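# Clip colour-coded leads onto matching bare copper strips

## Task

For every lead, attach its clip to the exposed copper section of the strip whose insulating sleeve has the same colour as that lead, and leave all strips unbent.

## Robot and tools

Robot: two Kinova Gen3 arms with seven joints each, left_arm and right_arm. Each carries a Robotiq 2F-85 parallel gripper and a wrist camera (cam_left_wrist, cam_right_wrist, both 896x504). The wrist joints are weak: forearm roll about 23.7 N m, wrist pitch about 25.5 N m, wrist roll about 23 N m. Contact plus load beyond that makes the joint yield.

Frames: the scene frame has its origin at table-top height, midway between the two nominal bases, with +x out over the table, +z up, and left_arm on the +y side. Calibrated bases in the scene frame: left_arm at (+0.021, +0.309, 0) m, right_arm at (+0.008, -0.406, 0) m, each yawed very slightly. Each arm reports its hand pose (end_effector_position in metres, end_effector_quat_wxyz) and its camera pose in its own base frame. These can be off by a few centimetres, more at long reach. The reported point lies between the pads when they are closed. Fingertips extend about 19 mm past it when closed and 6 mm when open. The fingers point along the gripper's +z axis and open along its y axis.

Row layout, used by execute_actions and move: one flat list of 18 numbers covering both arms, even when only one arm moves. Numbers 1-7 are left_arm absolute joint target angles in radians. Number 8 is the left gripper position and number 9 its speed. Numbers 10-18 repeat the same nine for right_arm. Joint order within each arm: waist (joint_1), shoulder (joint_2), elbow (joint_4), forearm roll (joint_5), upper arm roll (joint_3), wrist pitch (joint_6), wrist roll (joint_7). Note that the elbow comes before upper arm roll. Stated ranges in rad: waist ±69.115, shoulder ±2.250, upper arm roll ±69.115, elbow ±2.580, forearm roll ±69.115, wrist pitch ±2.100, wrist roll ±69.115. A target more than 0.014 rad beyond a range end, and farther out than the joint already is, gets the call refused. Gripper position is absolute, from -1 to +1: +1 is open at 85 mm, 0 is about 45 mm, -1 is shut. The scale is not linear, so trust position_measured_pct, which is roughly 50 - 50 x position. Gripper speed runs from -1 to +1: about 20 mm/s at -1, 85 at 0 and 150 at +1. A faster close also grips harder. To keep a gripper unchanged, resend its last position and speed, because 0 is a real command.

Tools:
- execute_actions(actions, cameras): actions is a list of actions. Each action is a list of up to 15 rows, and each row lasts one 1/30 s step. A shorter action repeats its last row until 15 steps have passed, so one action is 0.5 s. An empty list just returns state and images.
- move(target, speed, blend, blocking, cameras): target is one 18-number row or a list of up to 15 rows, all absolute. All joints move together along smooth paths. speed is in rad/s for the joint with the farthest to go, from 0.01 to 2 with default 0.5, given as one number or one per target. blend is in rad and rounds corners at intermediate targets. blocking=false returns after about 0.5 s while the motion continues, and a new move replaces the running one. Paths avoid nothing. The result adds a "move:" line saying done, off_target, moving, held or fault, plus limits=held if steps were withheld.
- wait(seconds 0-10): lets the scene run while each arm holds its last command.
- stop: brakes a running move. The fingers keep going.
- zoom_image(camera, region [x0,y0,x1,y1] pixels, at most 504x504): shows a closer crop of that camera's latest image.
- clear_fault(arm): clears a reported torque fault on left_arm or right_arm.
- read_manual(section "licences"): returns licence text only.
- finished_scene(scene 1 or 2): ends the scene for good. Call it only once the clips stay on the copper with the robot let go.

Motion limits: target speed is capped at 1.39 rad/s for the first four joints and 1.22 rad/s for the wrist joints. Each step keeps targets within 0.304 rad (big joints) or 0.266 rad (wrist joints) of the measured angle. If a step would carry the hand more than 70 mm, it is scaled back. A large move may therefore still be unfinished when its result returns; "Joint targets" shows what is being driven now. To hold a joint still, resend its Joint targets value.

Result lines: Joint positions, Joint velocities ("within noise" at rest), Joint targets, Tool commands, and Joint torques (N m, positive toward larger angles, with offsets and noise). Flange force gives the external force along the gripper's x, y, z axes; it vanishes after a row call and returns after move or wait. "joint sent to its limit" means a joint was clipped at its end. "joint command not followed" means the arm-clearance check altered targets. Gripper lines: object_status is 0 moving, 1 blocked while opening, 2 stopped on an object before the target (a firm grip), or 3 at the target or pads met (nothing held, or a soft grip). Also given are position_measured_pct and motor_current_ma, which is about 1000 when gripping and near 0 in free air. To read a stop, hold the position number for up to 1.3 s. To release, command a few millimetres wider than the object.

Faults: a joint torque over its limit (104.5 N m for the big joints, 51.3 for the wrist joints), or straying 5 degrees from plan, stops that arm until clear_fault. Motor heat from holding, stretching out or pushing shows a MOTOR HOT line at 60 °C. At 75 °C an OVER-TEMPERATURE FAULT lets the arm sag for 30-60 s.

Avoid: the arms are stiff, so aiming even millimetres past a firm contact presses hard. Approach slowly and stop at contact. Do not bend the strips. Do not squeeze hard on parts still resting on the table. Avoid dropping, flinging or swinging loads, and never let anything end up off the table. Keep the two arms from touching, and never close a gripper on the other arm's fingers. Scene time keeps running while you think.

Each tool is called after "Request:" by a JSON object that holds its "fn" and its "kwargs".

## Session

Request:
{"fn": "execute_actions", "kwargs": {"actions": []}}

Scene clock: 0.00 s.
left_arm: end_effector_position=(+0.2738, -0.2230, +0.2674) position_measured_pct=0.0 object_status=3 motor_current_ma=0 end_effector_quat_wxyz=(-0.061, -0.665, +0.732, -0.135) | right_arm: end_effector_position=(+0.5388, +0.1790, +0.2278) position_measured_pct=0.0 object_status=3 motor_current_ma=0 end_effector_quat_wxyz=(-0.115, -0.356, +0.891, -0.258)
Joint names: [waist, shoulder, elbow, forearm roll, upper arm roll, wrist pitch, wrist roll]
Joint positions: left_arm=[0.749 0.007 2.028 0.28 -0.332 0.926 3.314] | right_arm=[-0.626 0.924 0.806 0.418 0.057 1.751 1.753]
Joint velocities: within noise
Joint torques (N m): no reading
Flange force (N): no reading
Joint targets: left_arm=[0.749 0.007 2.028 0.280 -0.332 0.926 3.314] | right_arm=[-0.626 0.924 0.806 0.418 0.057 1.751 1.753]
Tool commands: left_gripper/position=+1.0 left_gripper/speed=+1.0 right_gripper/position=+1.0 right_gripper/speed=+1.0

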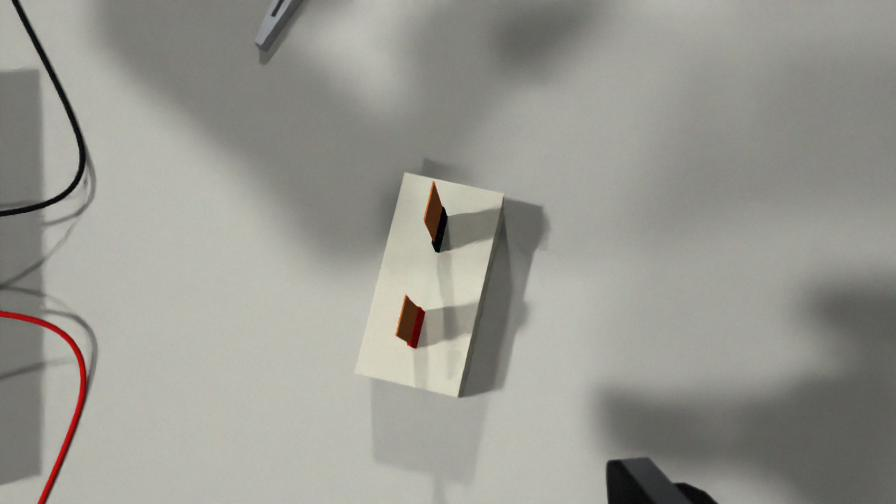

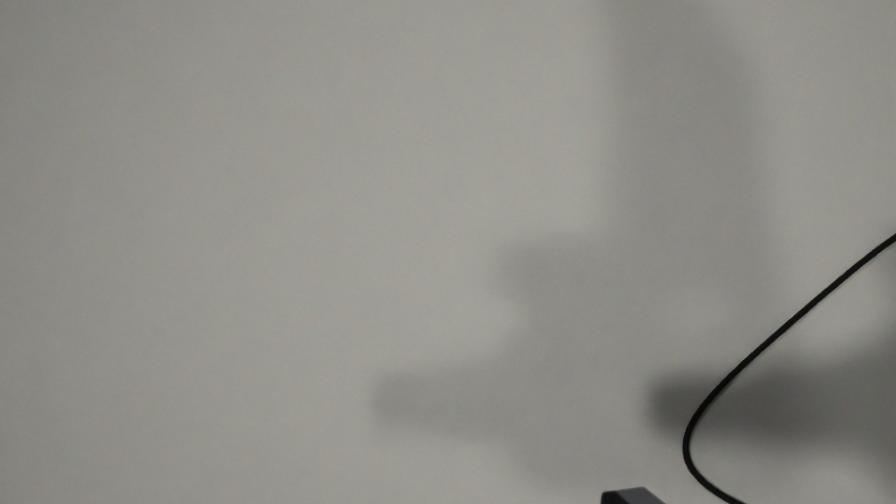

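Request:
{"fn": "zoom_image", "kwargs": {"camera": "cam_left_wrist", "region": [320, 140, 600, 420]}}

Request:
{"fn": "zoom_image", "kwargs": {"camera": "cam_left_wrist", "region": [0, 0, 320, 240]}}

Request:
{"fn": "zoom_image", "kwargs": {"camera": "cam_left_wrist", "region": [500, 400, 760, 504]}}

Scaled by 1.800 from the camera's 896x504 image, which has a finer 1280x720 frame.

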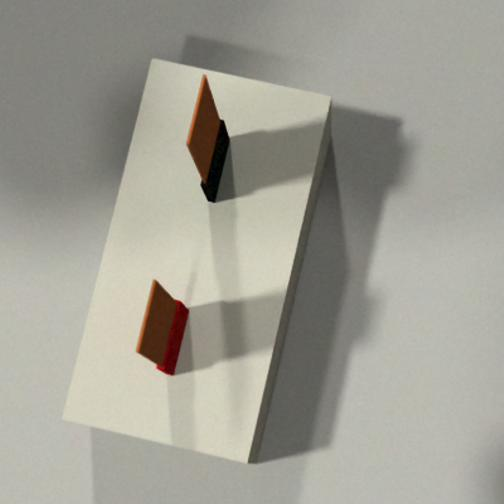

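Scaled by 1.575 from the camera's 896x504 image, which has a finer 1280x720 frame.

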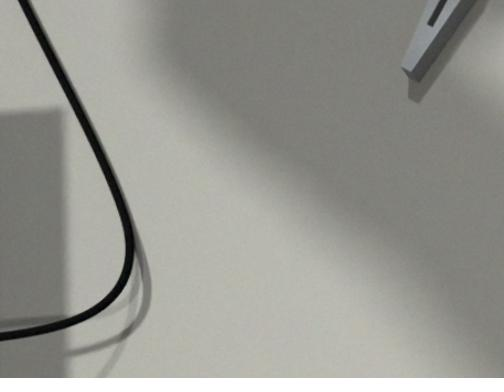

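Scaled by 1.938 from the camera's 896x504 image, which has a finer 1280x720 frame.

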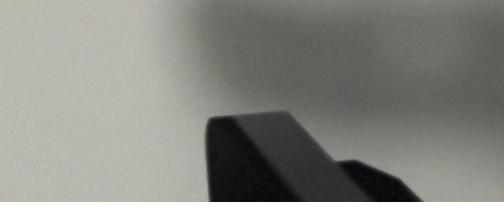

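Request:
{"fn": "move", "kwargs": {"target": [[0.57,-0.262,1.645,0,0,1.367,4.712,1,1,-0.2,-0.262,1.645,0,0,1.367,4.712,1,1]], "speed": 1.0}}

Scene clock: 8.30 s.
left_arm: end_effector_position=(+0.2549, -0.1929, +0.4622) position_measured_pct=0.0 object_status=3 motor_current_ma=0 end_effector_quat_wxyz=(+0.055, +0.941, -0.276, +0.187) | right_arm: end_effector_position=(+0.3173, +0.0390, +0.4622) position_measured_pct=0.0 object_status=3 motor_current_ma=0 end_effector_quat_wxyz=(-0.019, +0.976, +0.098, +0.194)
Joint names: [waist, shoulder, elbow, forearm roll, upper arm roll, wrist pitch, wrist roll]
Joint positions: left_arm=[0.57 -0.262 1.645 0 0 1.367 4.712] | right_arm=[-0.2 -0.262 1.645 0 0 1.367 4.712]
Joint velocities: within noise
Joint torques (N m): left_arm=[0.1 -3.97 -9.78 0.04 0.54 -1.41 -0.29] | right_arm=[0.17 -4.8 -10.66 0.13 -1.45 -0.74 -0.12]
Flange force (N): left_arm=[-1.5 -0.9 -2.0] | right_arm=[-2.5 4.1 3.4]
Joint targets: left_arm=[0.570 -0.262 1.645 0.000 0.000 1.367 4.712] | right_arm=[-0.200 -0.262 1.645 0.000 0.000 1.367 4.712]
move: done
camera_calibration:
cam_left_wrist: T_world_to_cam=[[-0.622069, -0.781935, 0.0400963, -0.0236929], [-0.753799, 0.584267, -0.300697, 0.494211], [0.211699, -0.217279, -0.952876, 0.49624], [0, 0, 0, 1]] pos_world=[0.252744, -0.199455, 0.622413]
cam_right_wrist: T_world_to_cam=[[0.0838521, -0.995498, 0.0441919, -0.0279502], [-0.912903, -0.0945222, -0.397081, 0.531376], [0.39947, -0.00704684, -0.916719, 0.435432], [0, 0, 0, 1]] pos_world=[0.313497, 0.0254709, 0.611404]

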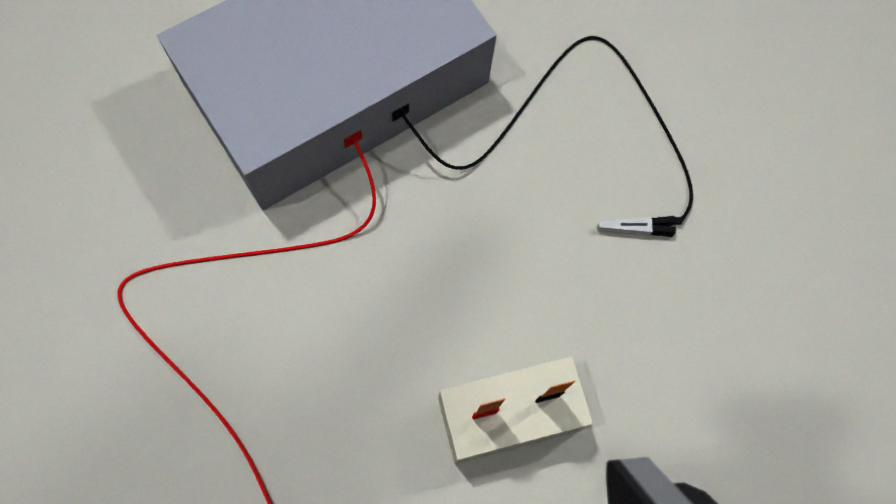

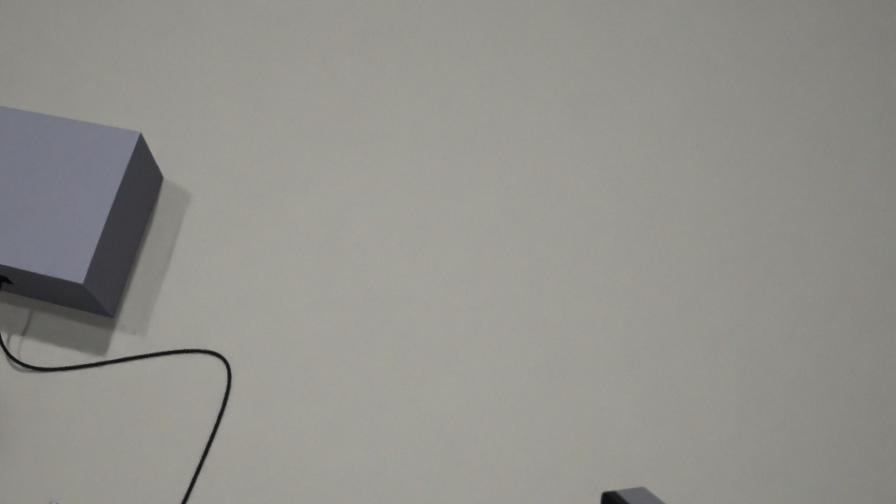

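Request:
{"fn": "zoom_image", "kwargs": {"camera": "cam_left_wrist", "region": [570, 180, 730, 270]}}

Request:
{"fn": "zoom_image", "kwargs": {"camera": "cam_left_wrist", "region": [420, 340, 620, 480]}}

Scaled by 3.150 from the camera's 896x504 image, which has a finer 1280x720 frame.

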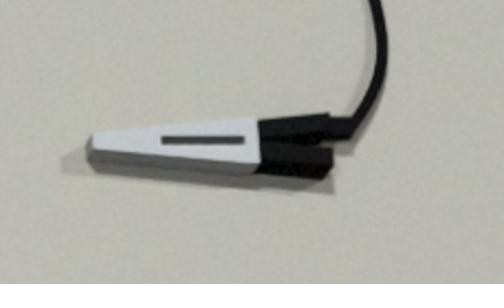

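Scaled by 2.520 from the camera's 896x504 image, which has a finer 1280x720 frame.

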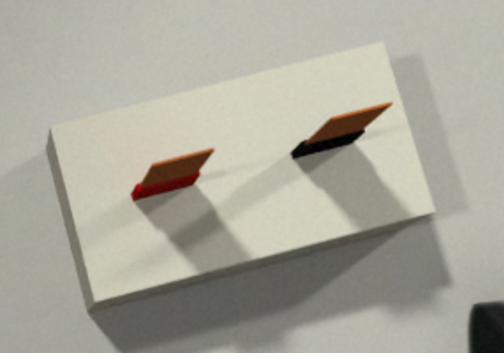

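Request:
{"fn": "move", "kwargs": {"target": [[-0.10,0.028,1.346,0,0,1.7675,4.712,1,1,-0.761,0.325,2.0,0,0,0.816,4.712,1,1]], "speed": 0.9}}

Scene clock: 13.77 s.
left_arm: end_effector_position=(+0.3210, +0.0072, +0.4556) position_measured_pct=0.0 object_status=3 motor_current_ma=0 end_effector_quat_wxyz=(+0.000, +0.999, +0.050, +0.000) | right_arm: end_effector_position=(+0.2805, +0.2328, +0.1570) position_measured_pct=0.0 object_status=3 motor_current_ma=0 end_effector_quat_wxyz=(+0.000, +0.929, +0.371, +0.000)
Joint names: [waist, shoulder, elbow, forearm roll, upper arm roll, wrist pitch, wrist roll]
Joint positions: left_arm=[-0.1 0.028 1.346 0 0 1.768 4.712] | right_arm=[-0.761 0.325 2 0 0 0.816 4.712]
Joint velocities: within noise
Joint torques (N m): left_arm=[0.12 -8.62 -8.55 -0.02 0.63 -0.37 -0.24] | right_arm=[-0.04 -12.79 -7.35 0.12 -1.24 0.49 0.01]
Flange force (N): left_arm=[-1.6 -0.5 -1.9] | right_arm=[-3.5 0.3 2.9]
Joint targets: left_arm=[-0.100 0.028 1.346 0.000 0.000 1.768 4.712] | right_arm=[-0.761 0.325 2.000 0.000 0.000 0.816 4.712]
move: done
camera_calibration:
cam_left_wrist: T_world_to_cam=[[0.0208863, -0.996904, 0.0757973, -0.0468661], [-0.996317, -0.0144477, 0.08452, 0.331796], [-0.0831632, -0.0772834, -0.993535, 0.631598], [0, 0, 0, 1]] pos_world=[0.384079, 0.00688472, 0.603024]
cam_right_wrist: T_world_to_cam=[[0.619161, -0.780668, 0.0848394, -0.0248795], [-0.78234, -0.62256, -0.0190747, 0.42194], [0.0677086, -0.0545629, -0.996212, 0.288361], [0, 0, 0, 1]] pos_world=[0.32598, 0.258994, 0.297428]

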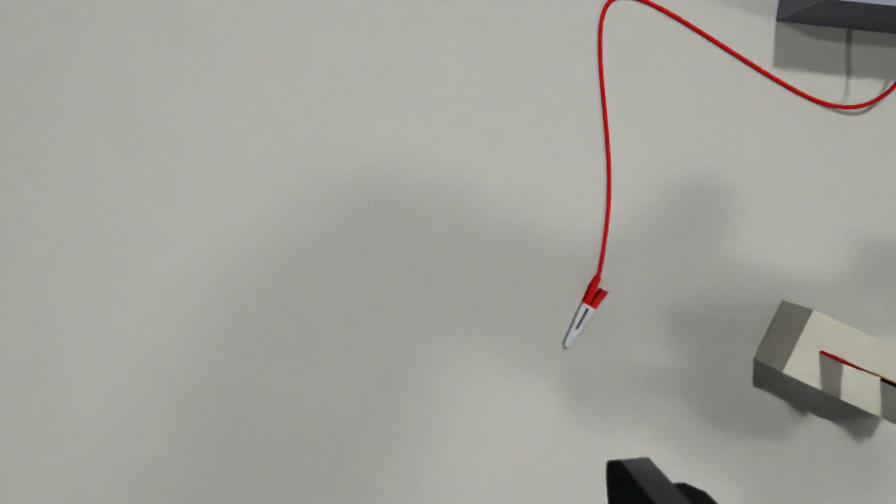

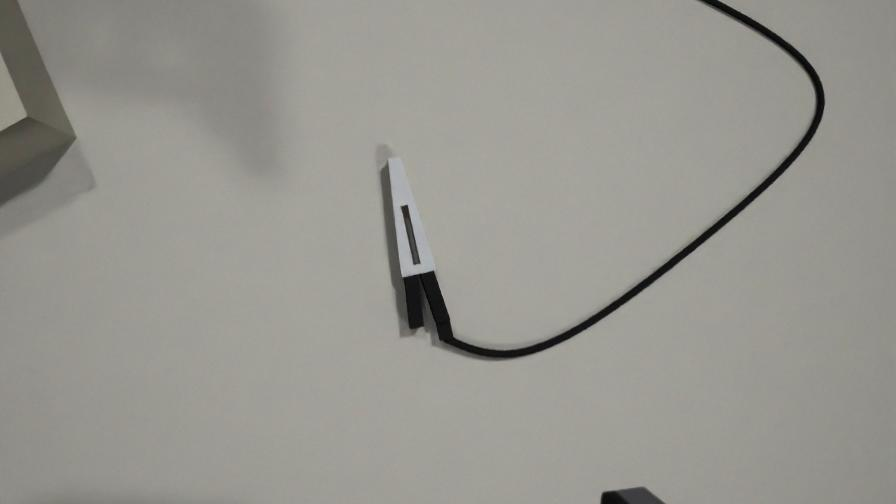

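Request:
{"fn": "zoom_image", "kwargs": {"camera": "cam_right_wrist", "region": [330, 130, 510, 370]}}

Request:
{"fn": "zoom_image", "kwargs": {"camera": "cam_left_wrist", "region": [530, 250, 650, 370]}}

Request:
{"fn": "zoom_image", "kwargs": {"camera": "cam_left_wrist", "region": [720, 260, 896, 440]}}

Scaled by 2.100 from the camera's 896x504 image, which has a finer 1280x720 frame.

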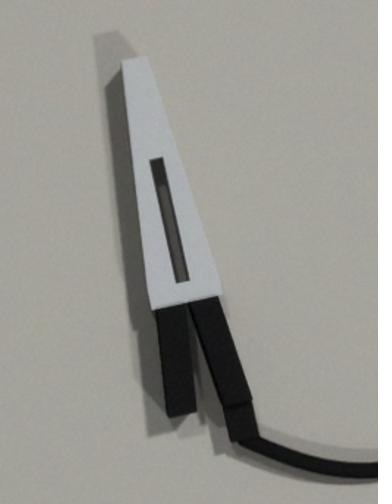

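Scaled by 4.200 from the camera's 896x504 image, which has a finer 1280x720 frame.

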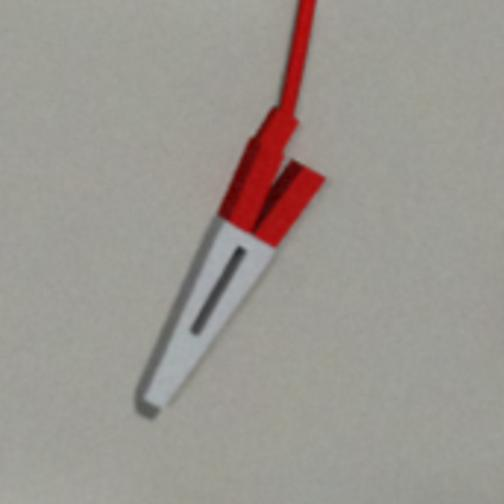

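Scaled by 2.800 from the camera's 896x504 image, which has a finer 1280x720 frame.

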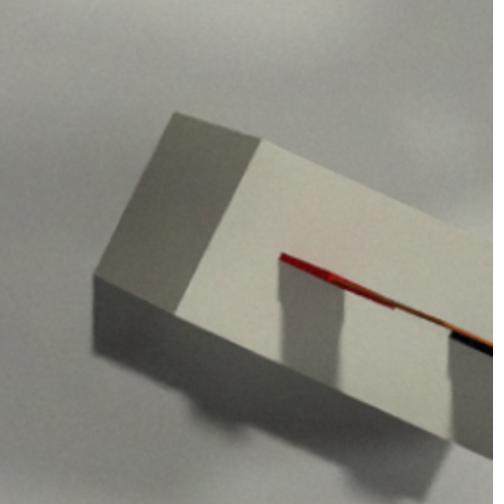

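Request:
{"fn": "move", "kwargs": {"target": [[0.3595,0.2756,2.0636,0,0,0.8024,1.464,1,1,-0.761,0.569,2.122,0,0,0.4506,4.824,-1,0]], "speed": 0.9}}

Scene clock: 27.20 s.
left_arm: end_effector_position=(+0.3100, -0.1431, +0.1599) position_measured_pct=0.0 object_status=3 motor_current_ma=0 end_effector_quat_wxyz=(+0.000, +0.231, +0.973, +0.000) | right_arm: end_effector_position=(+0.2804, +0.2328, +0.0450) position_measured_pct=98.7 object_status=3 motor_current_ma=1000 end_effector_quat_wxyz=(+0.000, +0.906, +0.423, +0.000)
Joint names: [waist, shoulder, elbow, forearm roll, upper arm roll, wrist pitch, wrist roll]
Joint positions: left_arm=[0.36 0.276 2.064 0 0 0.802 1.464] | right_arm=[-0.761 0.569 2.122 0 0 0.451 4.824]
Joint velocities: within noise
Joint torques (N m): left_arm=[0.11 -10.88 -6 -0.01 0.76 -0.2 -0.36] | right_arm=[0.08 -14.6 -4.67 0.12 -1.13 0.41 0]
Flange force (N): left_arm=[1.0 -0.7 -3.8] | right_arm=[-3.5 -1.6 1.7]
Joint targets: left_arm=[0.360 0.276 2.064 0.000 0.000 0.802 1.464] | right_arm=[-0.761 0.569 2.122 0.000 0.000 0.451 4.824]
move: done
camera_calibration:
cam_left_wrist: T_world_to_cam=[[0.516868, 0.8527, 0.0758306, -0.0632512], [0.848738, -0.521995, 0.0846515, -0.300938], [0.111765, 0.0206067, -0.993521, 0.27896], [0, 0, 0, 1]] pos_world=[0.256932, -0.108902, 0.307423]
cam_right_wrist: T_world_to_cam=[[0.70254, -0.706559, 0.0849211, -0.056052], [-0.7079, -0.706075, -0.0183137, 0.418287], [0.0729004, -0.0472496, -0.996219, 0.173563], [0, 0, 0, 1]] pos_world=[0.322831, 0.263938, 0.185327]

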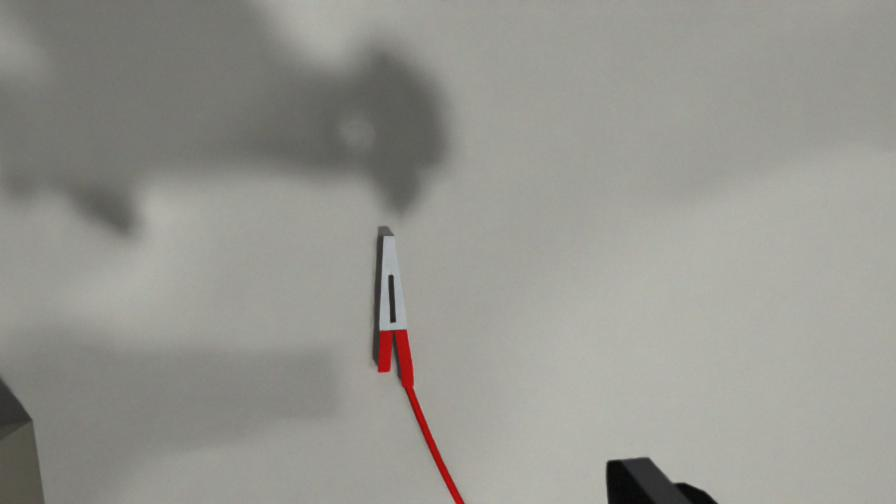

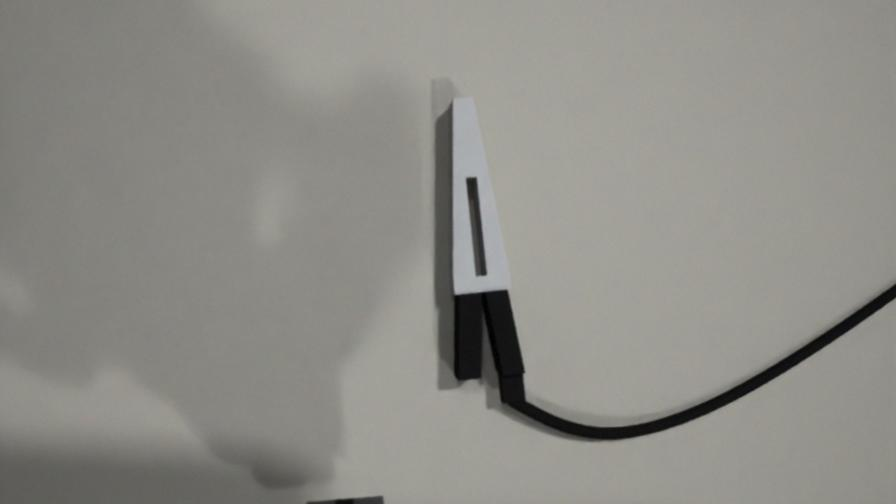

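Request:
{"fn": "zoom_image", "kwargs": {"camera": "cam_right_wrist", "region": [270, 420, 420, 504]}}

Request:
{"fn": "zoom_image", "kwargs": {"camera": "cam_right_wrist", "region": [400, 70, 560, 430]}}

Request:
{"fn": "zoom_image", "kwargs": {"camera": "cam_left_wrist", "region": [340, 210, 460, 410]}}

Scaled by 3.360 from the camera's 896x504 image, which has a finer 1280x720 frame.

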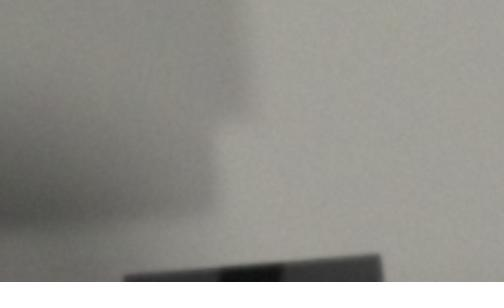

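Scaled by 1.400 from the camera's 896x504 image, which has a finer 1280x720 frame.

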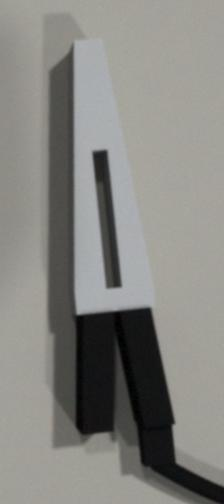

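Scaled by 2.520 from the camera's 896x504 image, which has a finer 1280x720 frame.

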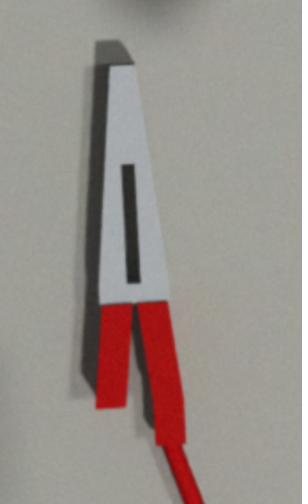

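Request:
{"fn": "move", "kwargs": {"target": [[0.2163,0.5611,2.1819,0,0,0.3986,1.321,-1,0,-0.761,0.6202,2.1329,0,0,0.3885,4.824,-1,0]], "speed": 0.5}}

Scene clock: 33.37 s.
left_arm: end_effector_position=(+0.3325, -0.0985, +0.0401) position_measured_pct=98.7 object_status=0 motor_current_ma=360 end_effector_quat_wxyz=(+0.000, +0.231, +0.973, +0.000) | right_arm: end_effector_position=(+0.2804, +0.2328, +0.0250) position_measured_pct=98.7 object_status=3 motor_current_ma=1000 end_effector_quat_wxyz=(+0.000, +0.906, +0.423, +0.000)
Joint names: [waist, shoulder, elbow, forearm roll, upper arm roll, wrist pitch, wrist roll]
Joint positions: left_arm=[0.216 0.561 2.182 0 0 0.399 1.321] | right_arm=[-0.761 0.62 2.133 0 0 0.389 4.824]
Joint velocities: within noise
Joint torques (N m): left_arm=[0.21 -12.9 -3.06 -0.02 0.86 -0.2 -0.28] | right_arm=[0.08 -14.92 -4.16 0.09 -1.12 0.43 0]
Flange force (N): left_arm=[0.0 -0.4 -4.9] | right_arm=[-3.6 -1.7 1.6]
Joint targets: left_arm=[0.216 0.561 2.182 0.000 0.000 0.399 1.321] | right_arm=[-0.761 0.620 2.133 0.000 0.000 0.389 4.824]
move: done
camera_calibration:
cam_left_wrist: T_world_to_cam=[[0.516752, 0.852771, 0.0758193, -0.103694], [0.848809, -0.521878, 0.0846606, -0.286671], [0.111765, 0.0206075, -0.993521, 0.156405], [0, 0, 0, 1]] pos_world=[0.279432, -0.0644026, 0.187523]
cam_right_wrist: T_world_to_cam=[[0.70254, -0.706559, 0.0849211, -0.0543536], [-0.7079, -0.706075, -0.0183137, 0.41792], [0.0729004, -0.0472496, -0.996219, 0.153639], [0, 0, 0, 1]] pos_world=[0.322831, 0.263938, 0.165327]

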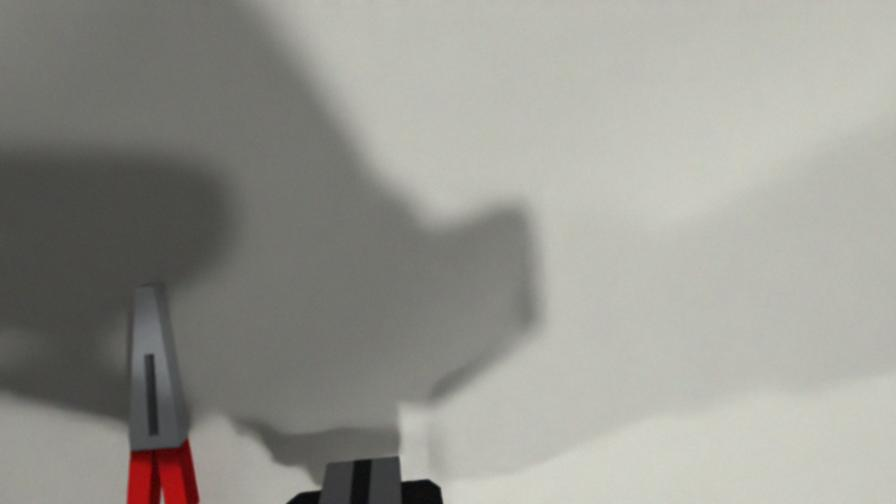

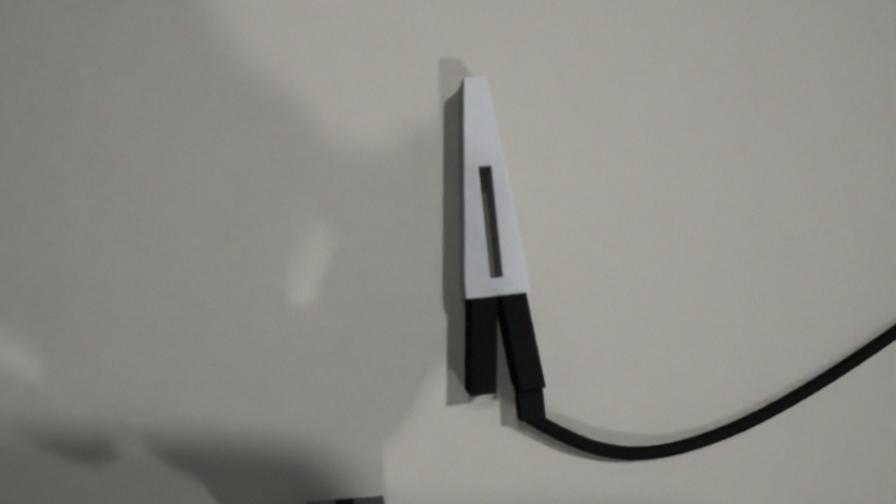

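Request:
{"fn": "move", "kwargs": {"target": [[0.2163,0.5882,2.1874,0,0,0.3660,1.321,-1,0,-0.761,0.6280,2.1343,0,0,0.3793,4.824,-1,0]], "speed": 0.1, "cameras": []}}

Scene clock: 34.57 s.
left_arm: end_effector_position=(+0.3326, -0.0985, +0.0300) position_measured_pct=98.7 object_status=3 motor_current_ma=970 end_effector_quat_wxyz=(+0.000, +0.231, +0.973, +0.000) | right_arm: end_effector_position=(+0.2804, +0.2328, +0.0220) position_measured_pct=98.7 object_status=3 motor_current_ma=1000 end_effector_quat_wxyz=(+0.000, +0.906, +0.423, +0.000)
Joint names: [waist, shoulder, elbow, forearm roll, upper arm roll, wrist pitch, wrist roll]
Joint positions: left_arm=[0.216 0.588 2.187 0 0 0.366 1.321] | right_arm=[-0.761 0.628 2.134 0 0 0.379 4.824]
Joint velocities: within noise
Joint torques (N m): left_arm=[0.1 -13.47 -2.85 -0.01 0.88 -0.19 -0.26] | right_arm=[0.06 -15 -4.09 0.1 -1.11 0.38 0.01]
Flange force (N): left_arm=[-0.4 -0.6 -3.8] | right_arm=[-3.5 -1.7 1.5]
Joint targets: left_arm=[0.216 0.588 2.187 0.000 0.000 0.366 1.321] | right_arm=[-0.761 0.628 2.134 0.000 0.000 0.379 4.824]
move: done
No camera images: "cameras" was empty.

Request:
{"fn": "move", "kwargs": {"target": [[0.2163,0.6045,2.1907,0,0,0.3464,1.321,-1,0,-0.761,0.6332,2.1351,0,0,0.3733,4.824,-1,0]], "speed": 0.05, "cameras": []}}

Scene clock: 35.57 s.
left_arm: end_effector_position=(+0.3325, -0.0985, +0.0240) position_measured_pct=98.7 object_status=3 motor_current_ma=970 end_effector_quat_wxyz=(+0.000, +0.231, +0.973, +0.000) | right_arm: end_effector_position=(+0.2804, +0.2328, +0.0200) position_measured_pct=98.7 object_status=3 motor_current_ma=1000 end_effector_quat_wxyz=(+0.000, +0.906, +0.423, +0.000)
Joint names: [waist, shoulder, elbow, forearm roll, upper arm roll, wrist pitch, wrist roll]
Joint positions: left_arm=[0.216 0.604 2.191 0 0 0.346 1.321] | right_arm=[-0.761 0.633 2.135 0 0 0.373 4.824]
Joint velocities: within noise
Joint torques (N m): left_arm=[0.1 -13.35 -2.66 0 0.88 -0.4 -0.25] | right_arm=[0.09 -15 -4.01 0.11 -1.1 0.42 0.01]
Flange force (N): left_arm=[-0.8 -0.5 -5.1] | right_arm=[-3.5 -1.8 1.5]
Joint targets: left_arm=[0.216 0.604 2.191 0.000 0.000 0.346 1.321] | right_arm=[-0.761 0.633 2.135 0.000 0.000 0.373 4.824]
move: done
No camera images: "cameras" was empty.

Request:
{"fn": "move", "kwargs": {"target": [[0.2163,0.6126,2.1923,0,0,0.3367,1.321,-1,0,-0.761,0.6371,2.1358,0,0,0.3687,4.824,-1,0]], "speed": 0.03, "cameras": []}}

Scene clock: 36.53 s.
left_arm: end_effector_position=(+0.3324, -0.0985, +0.0211) position_measured_pct=98.7 object_status=3 motor_current_ma=970 end_effector_quat_wxyz=(+0.000, +0.231, +0.973, +0.000) | right_arm: end_effector_position=(+0.2804, +0.2328, +0.0186) position_measured_pct=98.7 object_status=3 motor_current_ma=1000 end_effector_quat_wxyz=(+0.000, +0.906, +0.423, +0.000)
Joint names: [waist, shoulder, elbow, forearm roll, upper arm roll, wrist pitch, wrist roll]
Joint positions: left_arm=[0.216 0.613 2.192 0 0 0.337 1.321] | right_arm=[-0.761 0.637 2.136 0 0 0.369 4.824]
Joint velocities: within noise
Joint torques (N m): left_arm=[0.06 -13.14 -2.65 -0.02 0.89 -0.31 -0.25] | right_arm=[0.05 -5.94 -4.63 0.14 -1.23 -1.73 0]
Flange force (N): left_arm=[-0.1 -0.8 -5.5] | right_arm=[-10.0 -2.8 -28.6]
Joint targets: left_arm=[0.216 0.613 2.192 0.000 0.000 0.337 1.321] | right_arm=[-0.761 0.637 2.136 0.000 0.000 0.369 4.824]
move: done
No camera images: "cameras" was empty.

Request:
{"fn": "move", "kwargs": {"target": [[0.2163,0.6167,2.1931,0,0,0.3318,1.321,-1,0,-0.761,0.6240,2.1336,0,0,0.3840,4.824,-1,0]], "speed": 0.03, "cameras": []}}

Scene clock: 37.53 s.
left_arm: end_effector_position=(+0.3324, -0.0985, +0.0196) position_measured_pct=98.7 object_status=3 motor_current_ma=970 end_effector_quat_wxyz=(+0.000, +0.231, +0.973, +0.000) | right_arm: end_effector_position=(+0.2804, +0.2328, +0.0235) position_measured_pct=98.7 object_status=3 motor_current_ma=1000 end_effector_quat_wxyz=(+0.000, +0.906, +0.423, +0.000)
Joint names: [waist, shoulder, elbow, forearm roll, upper arm roll, wrist pitch, wrist roll]
Joint positions: left_arm=[0.216 0.617 2.193 0 0 0.332 1.321] | right_arm=[-0.761 0.624 2.134 0 0 0.384 4.824]
Joint velocities: within noise
Joint torques (N m): left_arm=[0.13 -11.38 -2.64 0 0.9 -0.64 -0.25] | right_arm=[0.1 -15.01 -4.13 0.09 -1.12 0.29 0]
Flange force (N): left_arm=[0.9 -0.7 -11.5] | right_arm=[-3.3 -1.7 1.3]
Joint targets: left_arm=[0.216 0.617 2.193 0.000 0.000 0.332 1.321] | right_arm=[-0.761 0.624 2.134 0.000 0.000 0.384 4.824]
move: done
No camera images: "cameras" was empty.

Request:
{"fn": "move", "kwargs": {"target": [[0.2163,0.5611,2.1819,0,0,0.3986,1.321,-0.235,0,-0.761,0.569,2.122,0,0,0.4506,4.824,-0.235,0],[0.3302,0.4935,2.2056,0,0,0.4425,1.3914,-0.235,0,-0.6943,0.6093,1.9858,0,0,0.5465,4.8908,-0.235,0]], "speed": 0.3, "blend": 0.02}}

Scene clock: 45.43 s.
left_arm: end_effector_position=(+0.3078, -0.1318, +0.0600) position_measured_pct=61.5 object_status=3 motor_current_ma=0 end_effector_quat_wxyz=(+0.000, +0.252, +0.968, +0.000) | right_arm: end_effector_position=(+0.3265, +0.2395, +0.0500) position_measured_pct=61.5 object_status=3 motor_current_ma=0 end_effector_quat_wxyz=(+0.000, +0.906, +0.423, +0.000)
Joint names: [waist, shoulder, elbow, forearm roll, upper arm roll, wrist pitch, wrist roll]
Joint positions: left_arm=[0.33 0.494 2.206 0 0 0.443 1.391] | right_arm=[-0.694 0.609 1.986 0 0 0.546 4.891]
Joint velocities: within noise
Joint torques (N m): left_arm=[-0.12 -12.46 -3.48 -0.02 0.85 -0.25 -0.24] | right_arm=[0.05 -16.09 -5.39 0.09 -1.11 0.39 0.05]
Flange force (N): left_arm=[-0.3 -1.4 -4.1] | right_arm=[-3.3 -1.6 1.7]
Joint targets: left_arm=[0.330 0.493 2.206 0.000 0.000 0.443 1.391] | right_arm=[-0.694 0.609 1.986 0.000 0.000 0.546 4.891]
move: done
camera_calibration:
cam_left_wrist: T_world_to_cam=[[0.553282, 0.829529, 0.0758957, -0.0784522], [0.825356, -0.558239, 0.0845994, -0.282268], [0.112546, 0.0158336, -0.99352, 0.178748], [0, 0, 0, 1]] pos_world=[0.25626, -0.0953246, 0.207423]
cam_right_wrist: T_world_to_cam=[[0.702634, -0.706457, 0.0849942, -0.0841354], [-0.707797, -0.706177, -0.0183732, 0.455673], [0.0730008, -0.047249, -0.996212, 0.175469], [0, 0, 0, 1]] pos_world=[0.368831, 0.270639, 0.190327]

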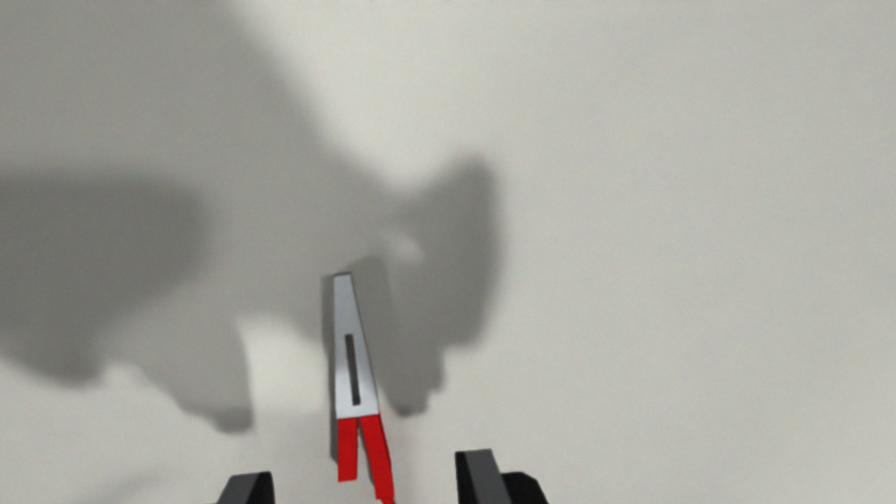

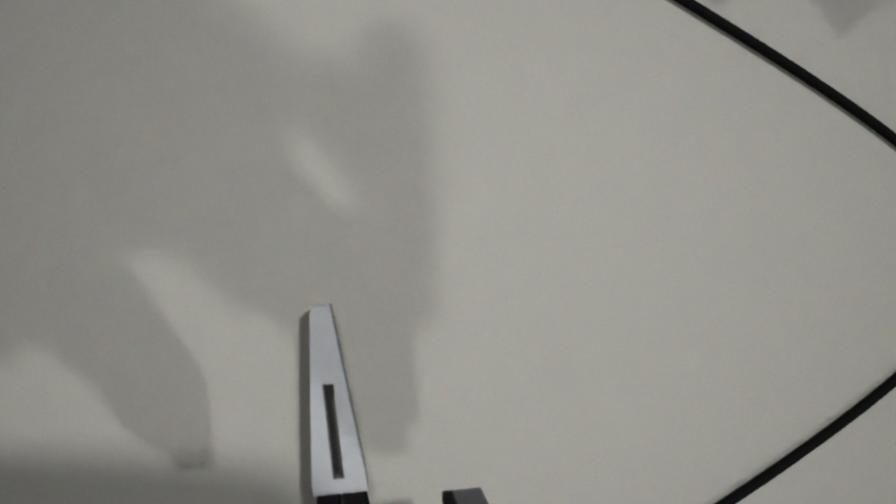

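Request:
{"fn": "move", "kwargs": {"target": [[0.3353,0.545,2.2238,0,0,0.3728,1.3964,-0.235,0,-0.6978,0.6389,2.0055,0,0,0.4972,4.8873,-0.235,0],[0.3353,0.5987,2.2354,0,0,0.3075,1.3964,-0.235,0,-0.6978,0.6719,2.0120,0,0,0.4577,4.8873,-0.235,0]], "speed": [0.3, 0.1]}}

Scene clock: 48.83 s.
left_arm: end_effector_position=(+0.3056, -0.1328, +0.0215) position_measured_pct=61.5 object_status=3 motor_current_ma=0 end_effector_quat_wxyz=(+0.000, +0.252, +0.968, +0.000) | right_arm: end_effector_position=(+0.3231, +0.2385, +0.0208) position_measured_pct=61.5 object_status=3 motor_current_ma=0 end_effector_quat_wxyz=(+0.000, +0.906, +0.423, +0.000)
Joint names: [waist, shoulder, elbow, forearm roll, upper arm roll, wrist pitch, wrist roll]
Joint positions: left_arm=[0.335 0.599 2.235 0 0 0.308 1.396] | right_arm=[-0.698 0.672 2.012 0 0 0.458 4.887]
Joint velocities: within noise
Joint torques (N m): left_arm=[0.11 -12.93 -2.34 -0.01 0.93 -0.23 -0.25] | right_arm=[0.06 -16.27 -4.74 0.09 -1.12 0.45 0.02]
Flange force (N): left_arm=[-0.4 -0.6 -4.7] | right_arm=[-3.7 -1.8 1.4]
Joint targets: left_arm=[0.335 0.599 2.235 0.000 0.000 0.307 1.396] | right_arm=[-0.698 0.672 2.012 0.000 0.000 0.458 4.887]
move: done
camera_calibration:
cam_left_wrist: T_world_to_cam=[[0.553399, 0.829458, 0.0758241, -0.0734255], [0.825277, -0.558348, 0.0846461, -0.277807], [0.112547, 0.0157328, -0.993522, 0.140753], [0, 0, 0, 1]] pos_world=[0.25406, -0.096424, 0.168923]
cam_right_wrist: T_world_to_cam=[[0.70259, -0.706509, 0.0849227, -0.0799381], [-0.707851, -0.706125, -0.0183081, 0.452021], [0.0729009, -0.0472494, -0.996219, 0.146718], [0, 0, 0, 1]] pos_world=[0.365431, 0.269639, 0.161227]

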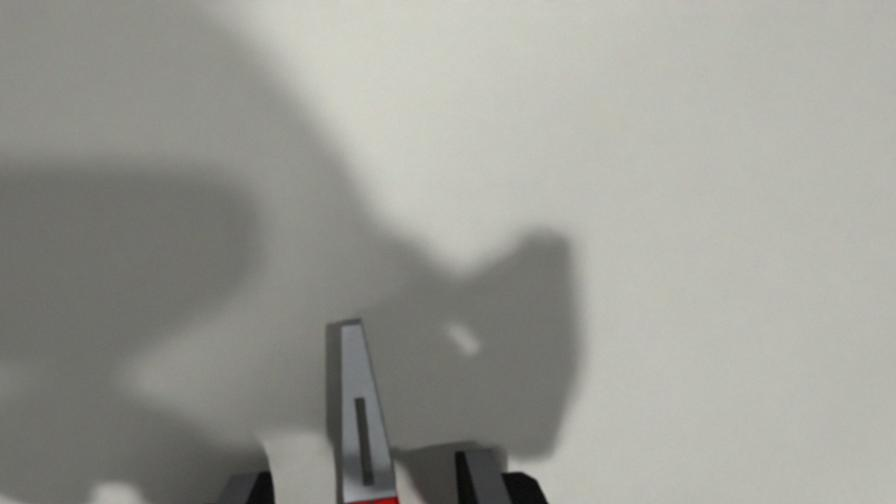

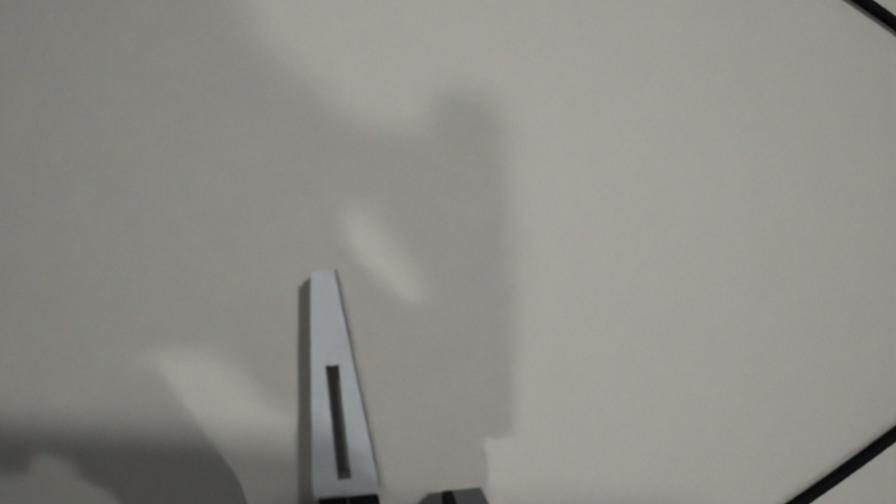

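Request:
{"fn": "move", "kwargs": {"target": [[0.3353,0.5987,2.2354,0,0,0.3075,1.3964,-0.74,-1,-0.6978,0.6719,2.0120,0,0,0.4577,4.8873,-0.70,-1]]}}

Scene clock: 51.40 s.
left_arm: end_effector_position=(+0.3056, -0.1328, +0.0215) position_measured_pct=87.0 object_status=0 motor_current_ma=60 end_effector_quat_wxyz=(+0.000, +0.252, +0.968, +0.000) | right_arm: end_effector_position=(+0.3231, +0.2385, +0.0208) position_measured_pct=84.8 object_status=3 motor_current_ma=70 end_effector_quat_wxyz=(+0.000, +0.906, +0.423, +0.000)
Joint names: [waist, shoulder, elbow, forearm roll, upper arm roll, wrist pitch, wrist roll]
Joint positions: left_arm=[0.335 0.599 2.235 0 0 0.308 1.396] | right_arm=[-0.698 0.672 2.012 0 0 0.458 4.887]
Joint velocities: within noise
Joint torques (N m): left_arm=[0.12 -12.88 -2.32 -0.01 0.91 -0.22 -0.25] | right_arm=[0.1 -16.29 -4.72 0.09 -1.08 0.4 0.02]
Flange force (N): left_arm=[-0.4 -0.6 -4.9] | right_arm=[-3.5 -1.9 1.3]
Joint targets: left_arm=[0.335 0.599 2.235 0.000 0.000 0.308 1.396] | right_arm=[-0.698 0.672 2.012 0.000 0.000 0.458 4.887]
move: done
camera_calibration:
cam_left_wrist: T_world_to_cam=[[0.553396, 0.829452, 0.0759071, -0.0734389], [0.825279, -0.558353, 0.0845901, -0.277799], [0.112546, 0.0158327, -0.99352, 0.140762], [0, 0, 0, 1]] pos_world=[0.25406, -0.0964243, 0.168923]
cam_right_wrist: T_world_to_cam=[[0.702584, -0.706506, 0.0849927, -0.0799479], [-0.707846, -0.706128, -0.0183787, 0.452031], [0.0730003, -0.0472491, -0.996212, 0.14668], [0, 0, 0, 1]] pos_world=[0.365431, 0.269639, 0.161227]

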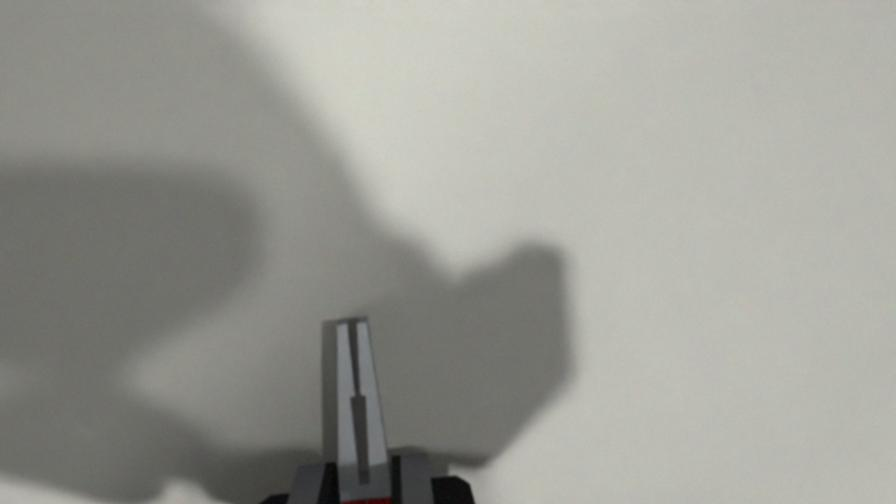

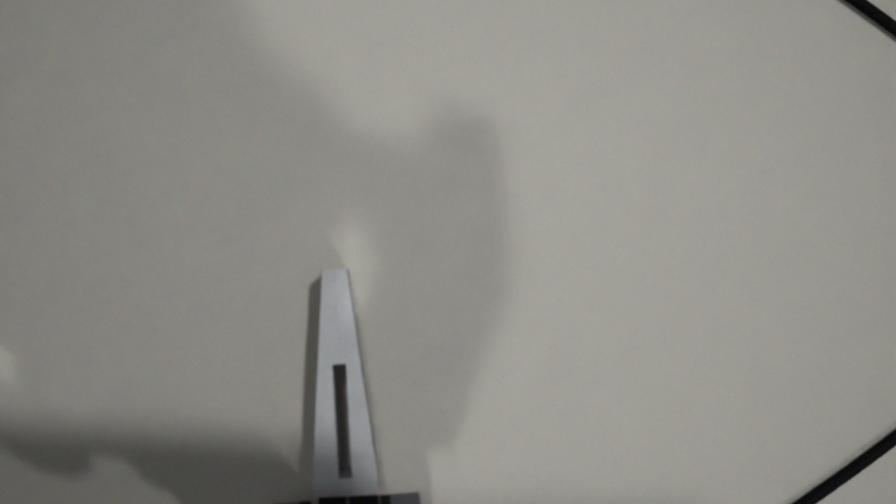

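Request:
{"fn": "move", "kwargs": {"target": [[0.3353,0.5987,2.2354,0,0,0.3075,1.3964,-0.74,-1,-0.6978,0.6719,2.0120,0,0,0.4577,4.8873,-0.76,-1]]}}

Request:
{"fn": "zoom_image", "kwargs": {"camera": "cam_left_wrist", "region": [290, 300, 440, 504]}}

Request:
{"fn": "zoom_image", "kwargs": {"camera": "cam_right_wrist", "region": [270, 250, 430, 504]}}

Scene clock: 52.33 s.
left_arm: end_effector_position=(+0.3056, -0.1328, +0.0215) position_measured_pct=87.0 object_status=3 motor_current_ma=60 end_effector_quat_wxyz=(+0.000, +0.252, +0.968, +0.000) | right_arm: end_effector_position=(+0.3231, +0.2385, +0.0208) position_measured_pct=87.9 object_status=0 motor_current_ma=90 end_effector_quat_wxyz=(+0.000, +0.906, +0.423, +0.000)
Joint names: [waist, shoulder, elbow, forearm roll, upper arm roll, wrist pitch, wrist roll]
Joint positions: left_arm=[0.335 0.599 2.235 0 0 0.308 1.396] | right_arm=[-0.698 0.672 2.012 0 0 0.458 4.887]
Joint velocities: within noise
Joint torques (N m): left_arm=[0.09 -12.87 -2.33 0 0.9 -0.22 -0.25] | right_arm=[-0.02 -16.08 -4.64 0.07 -1.27 0.41 0.02]
Flange force (N): left_arm=[-0.4 -0.7 -4.9] | right_arm=[-3.6 -1.6 0.8]
Joint targets: left_arm=[0.335 0.599 2.235 0.000 0.000 0.308 1.396] | right_arm=[-0.698 0.672 2.012 0.000 0.000 0.458 4.887]
move: done
camera_calibration:
cam_left_wrist: T_world_to_cam=[[0.553396, 0.829452, 0.0759071, -0.0734389], [0.825279, -0.558353, 0.0845901, -0.277799], [0.112546, 0.0158327, -0.99352, 0.140762], [0, 0, 0, 1]] pos_world=[0.25406, -0.0964243, 0.168923]
cam_right_wrist: T_world_to_cam=[[0.702584, -0.706506, 0.0849927, -0.0799479], [-0.707846, -0.706128, -0.0183787, 0.452031], [0.0730003, -0.0472491, -0.996212, 0.14668], [0, 0, 0, 1]] pos_world=[0.365431, 0.269639, 0.161227]

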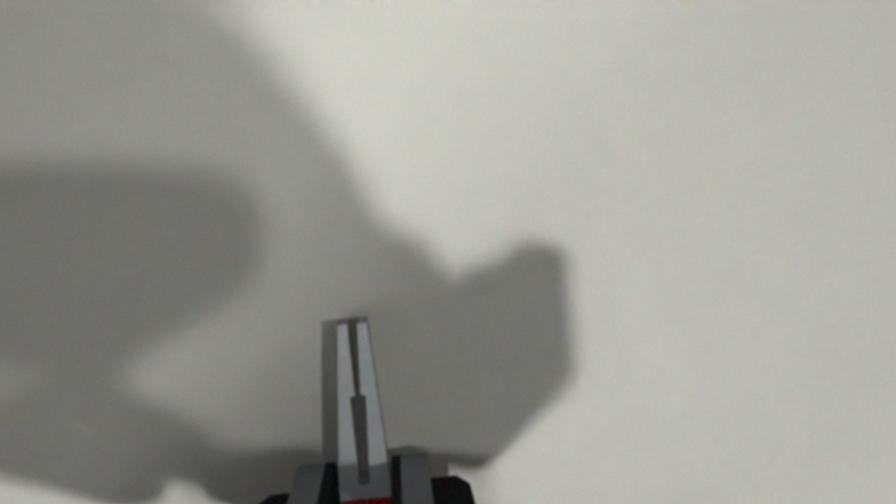

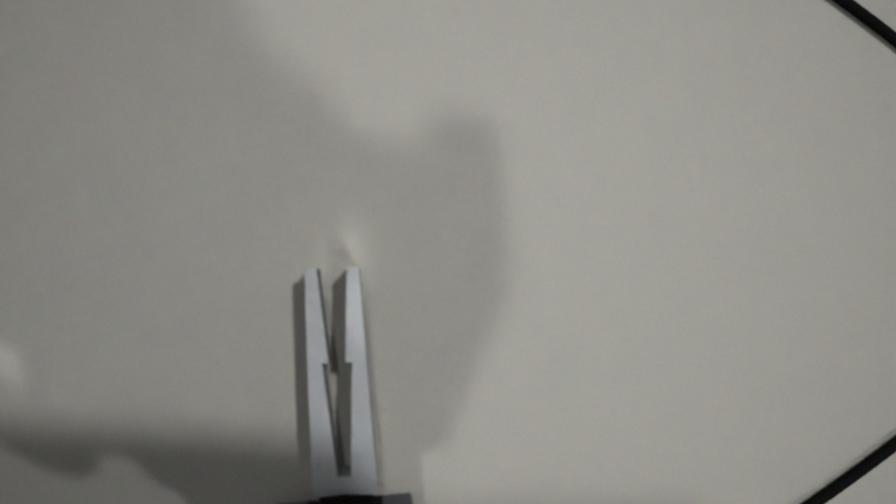

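Scaled by 2.471 from the camera's 896x504 image, which has a finer 1280x720 frame.

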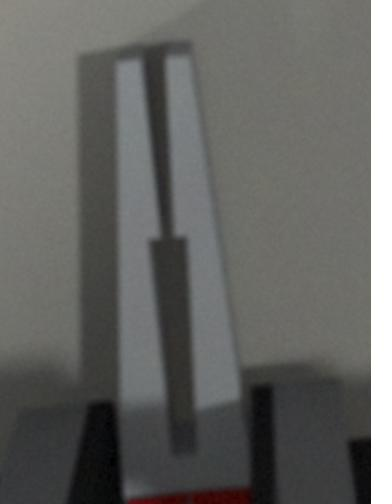

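Scaled by 1.984 from the camera's 896x504 image, which has a finer 1280x720 frame.

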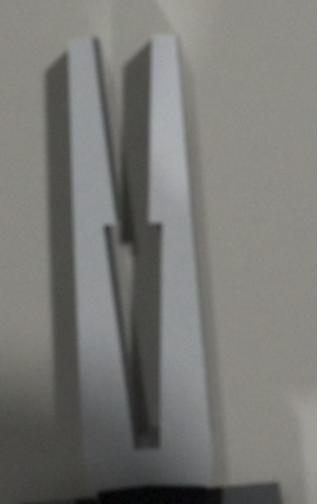

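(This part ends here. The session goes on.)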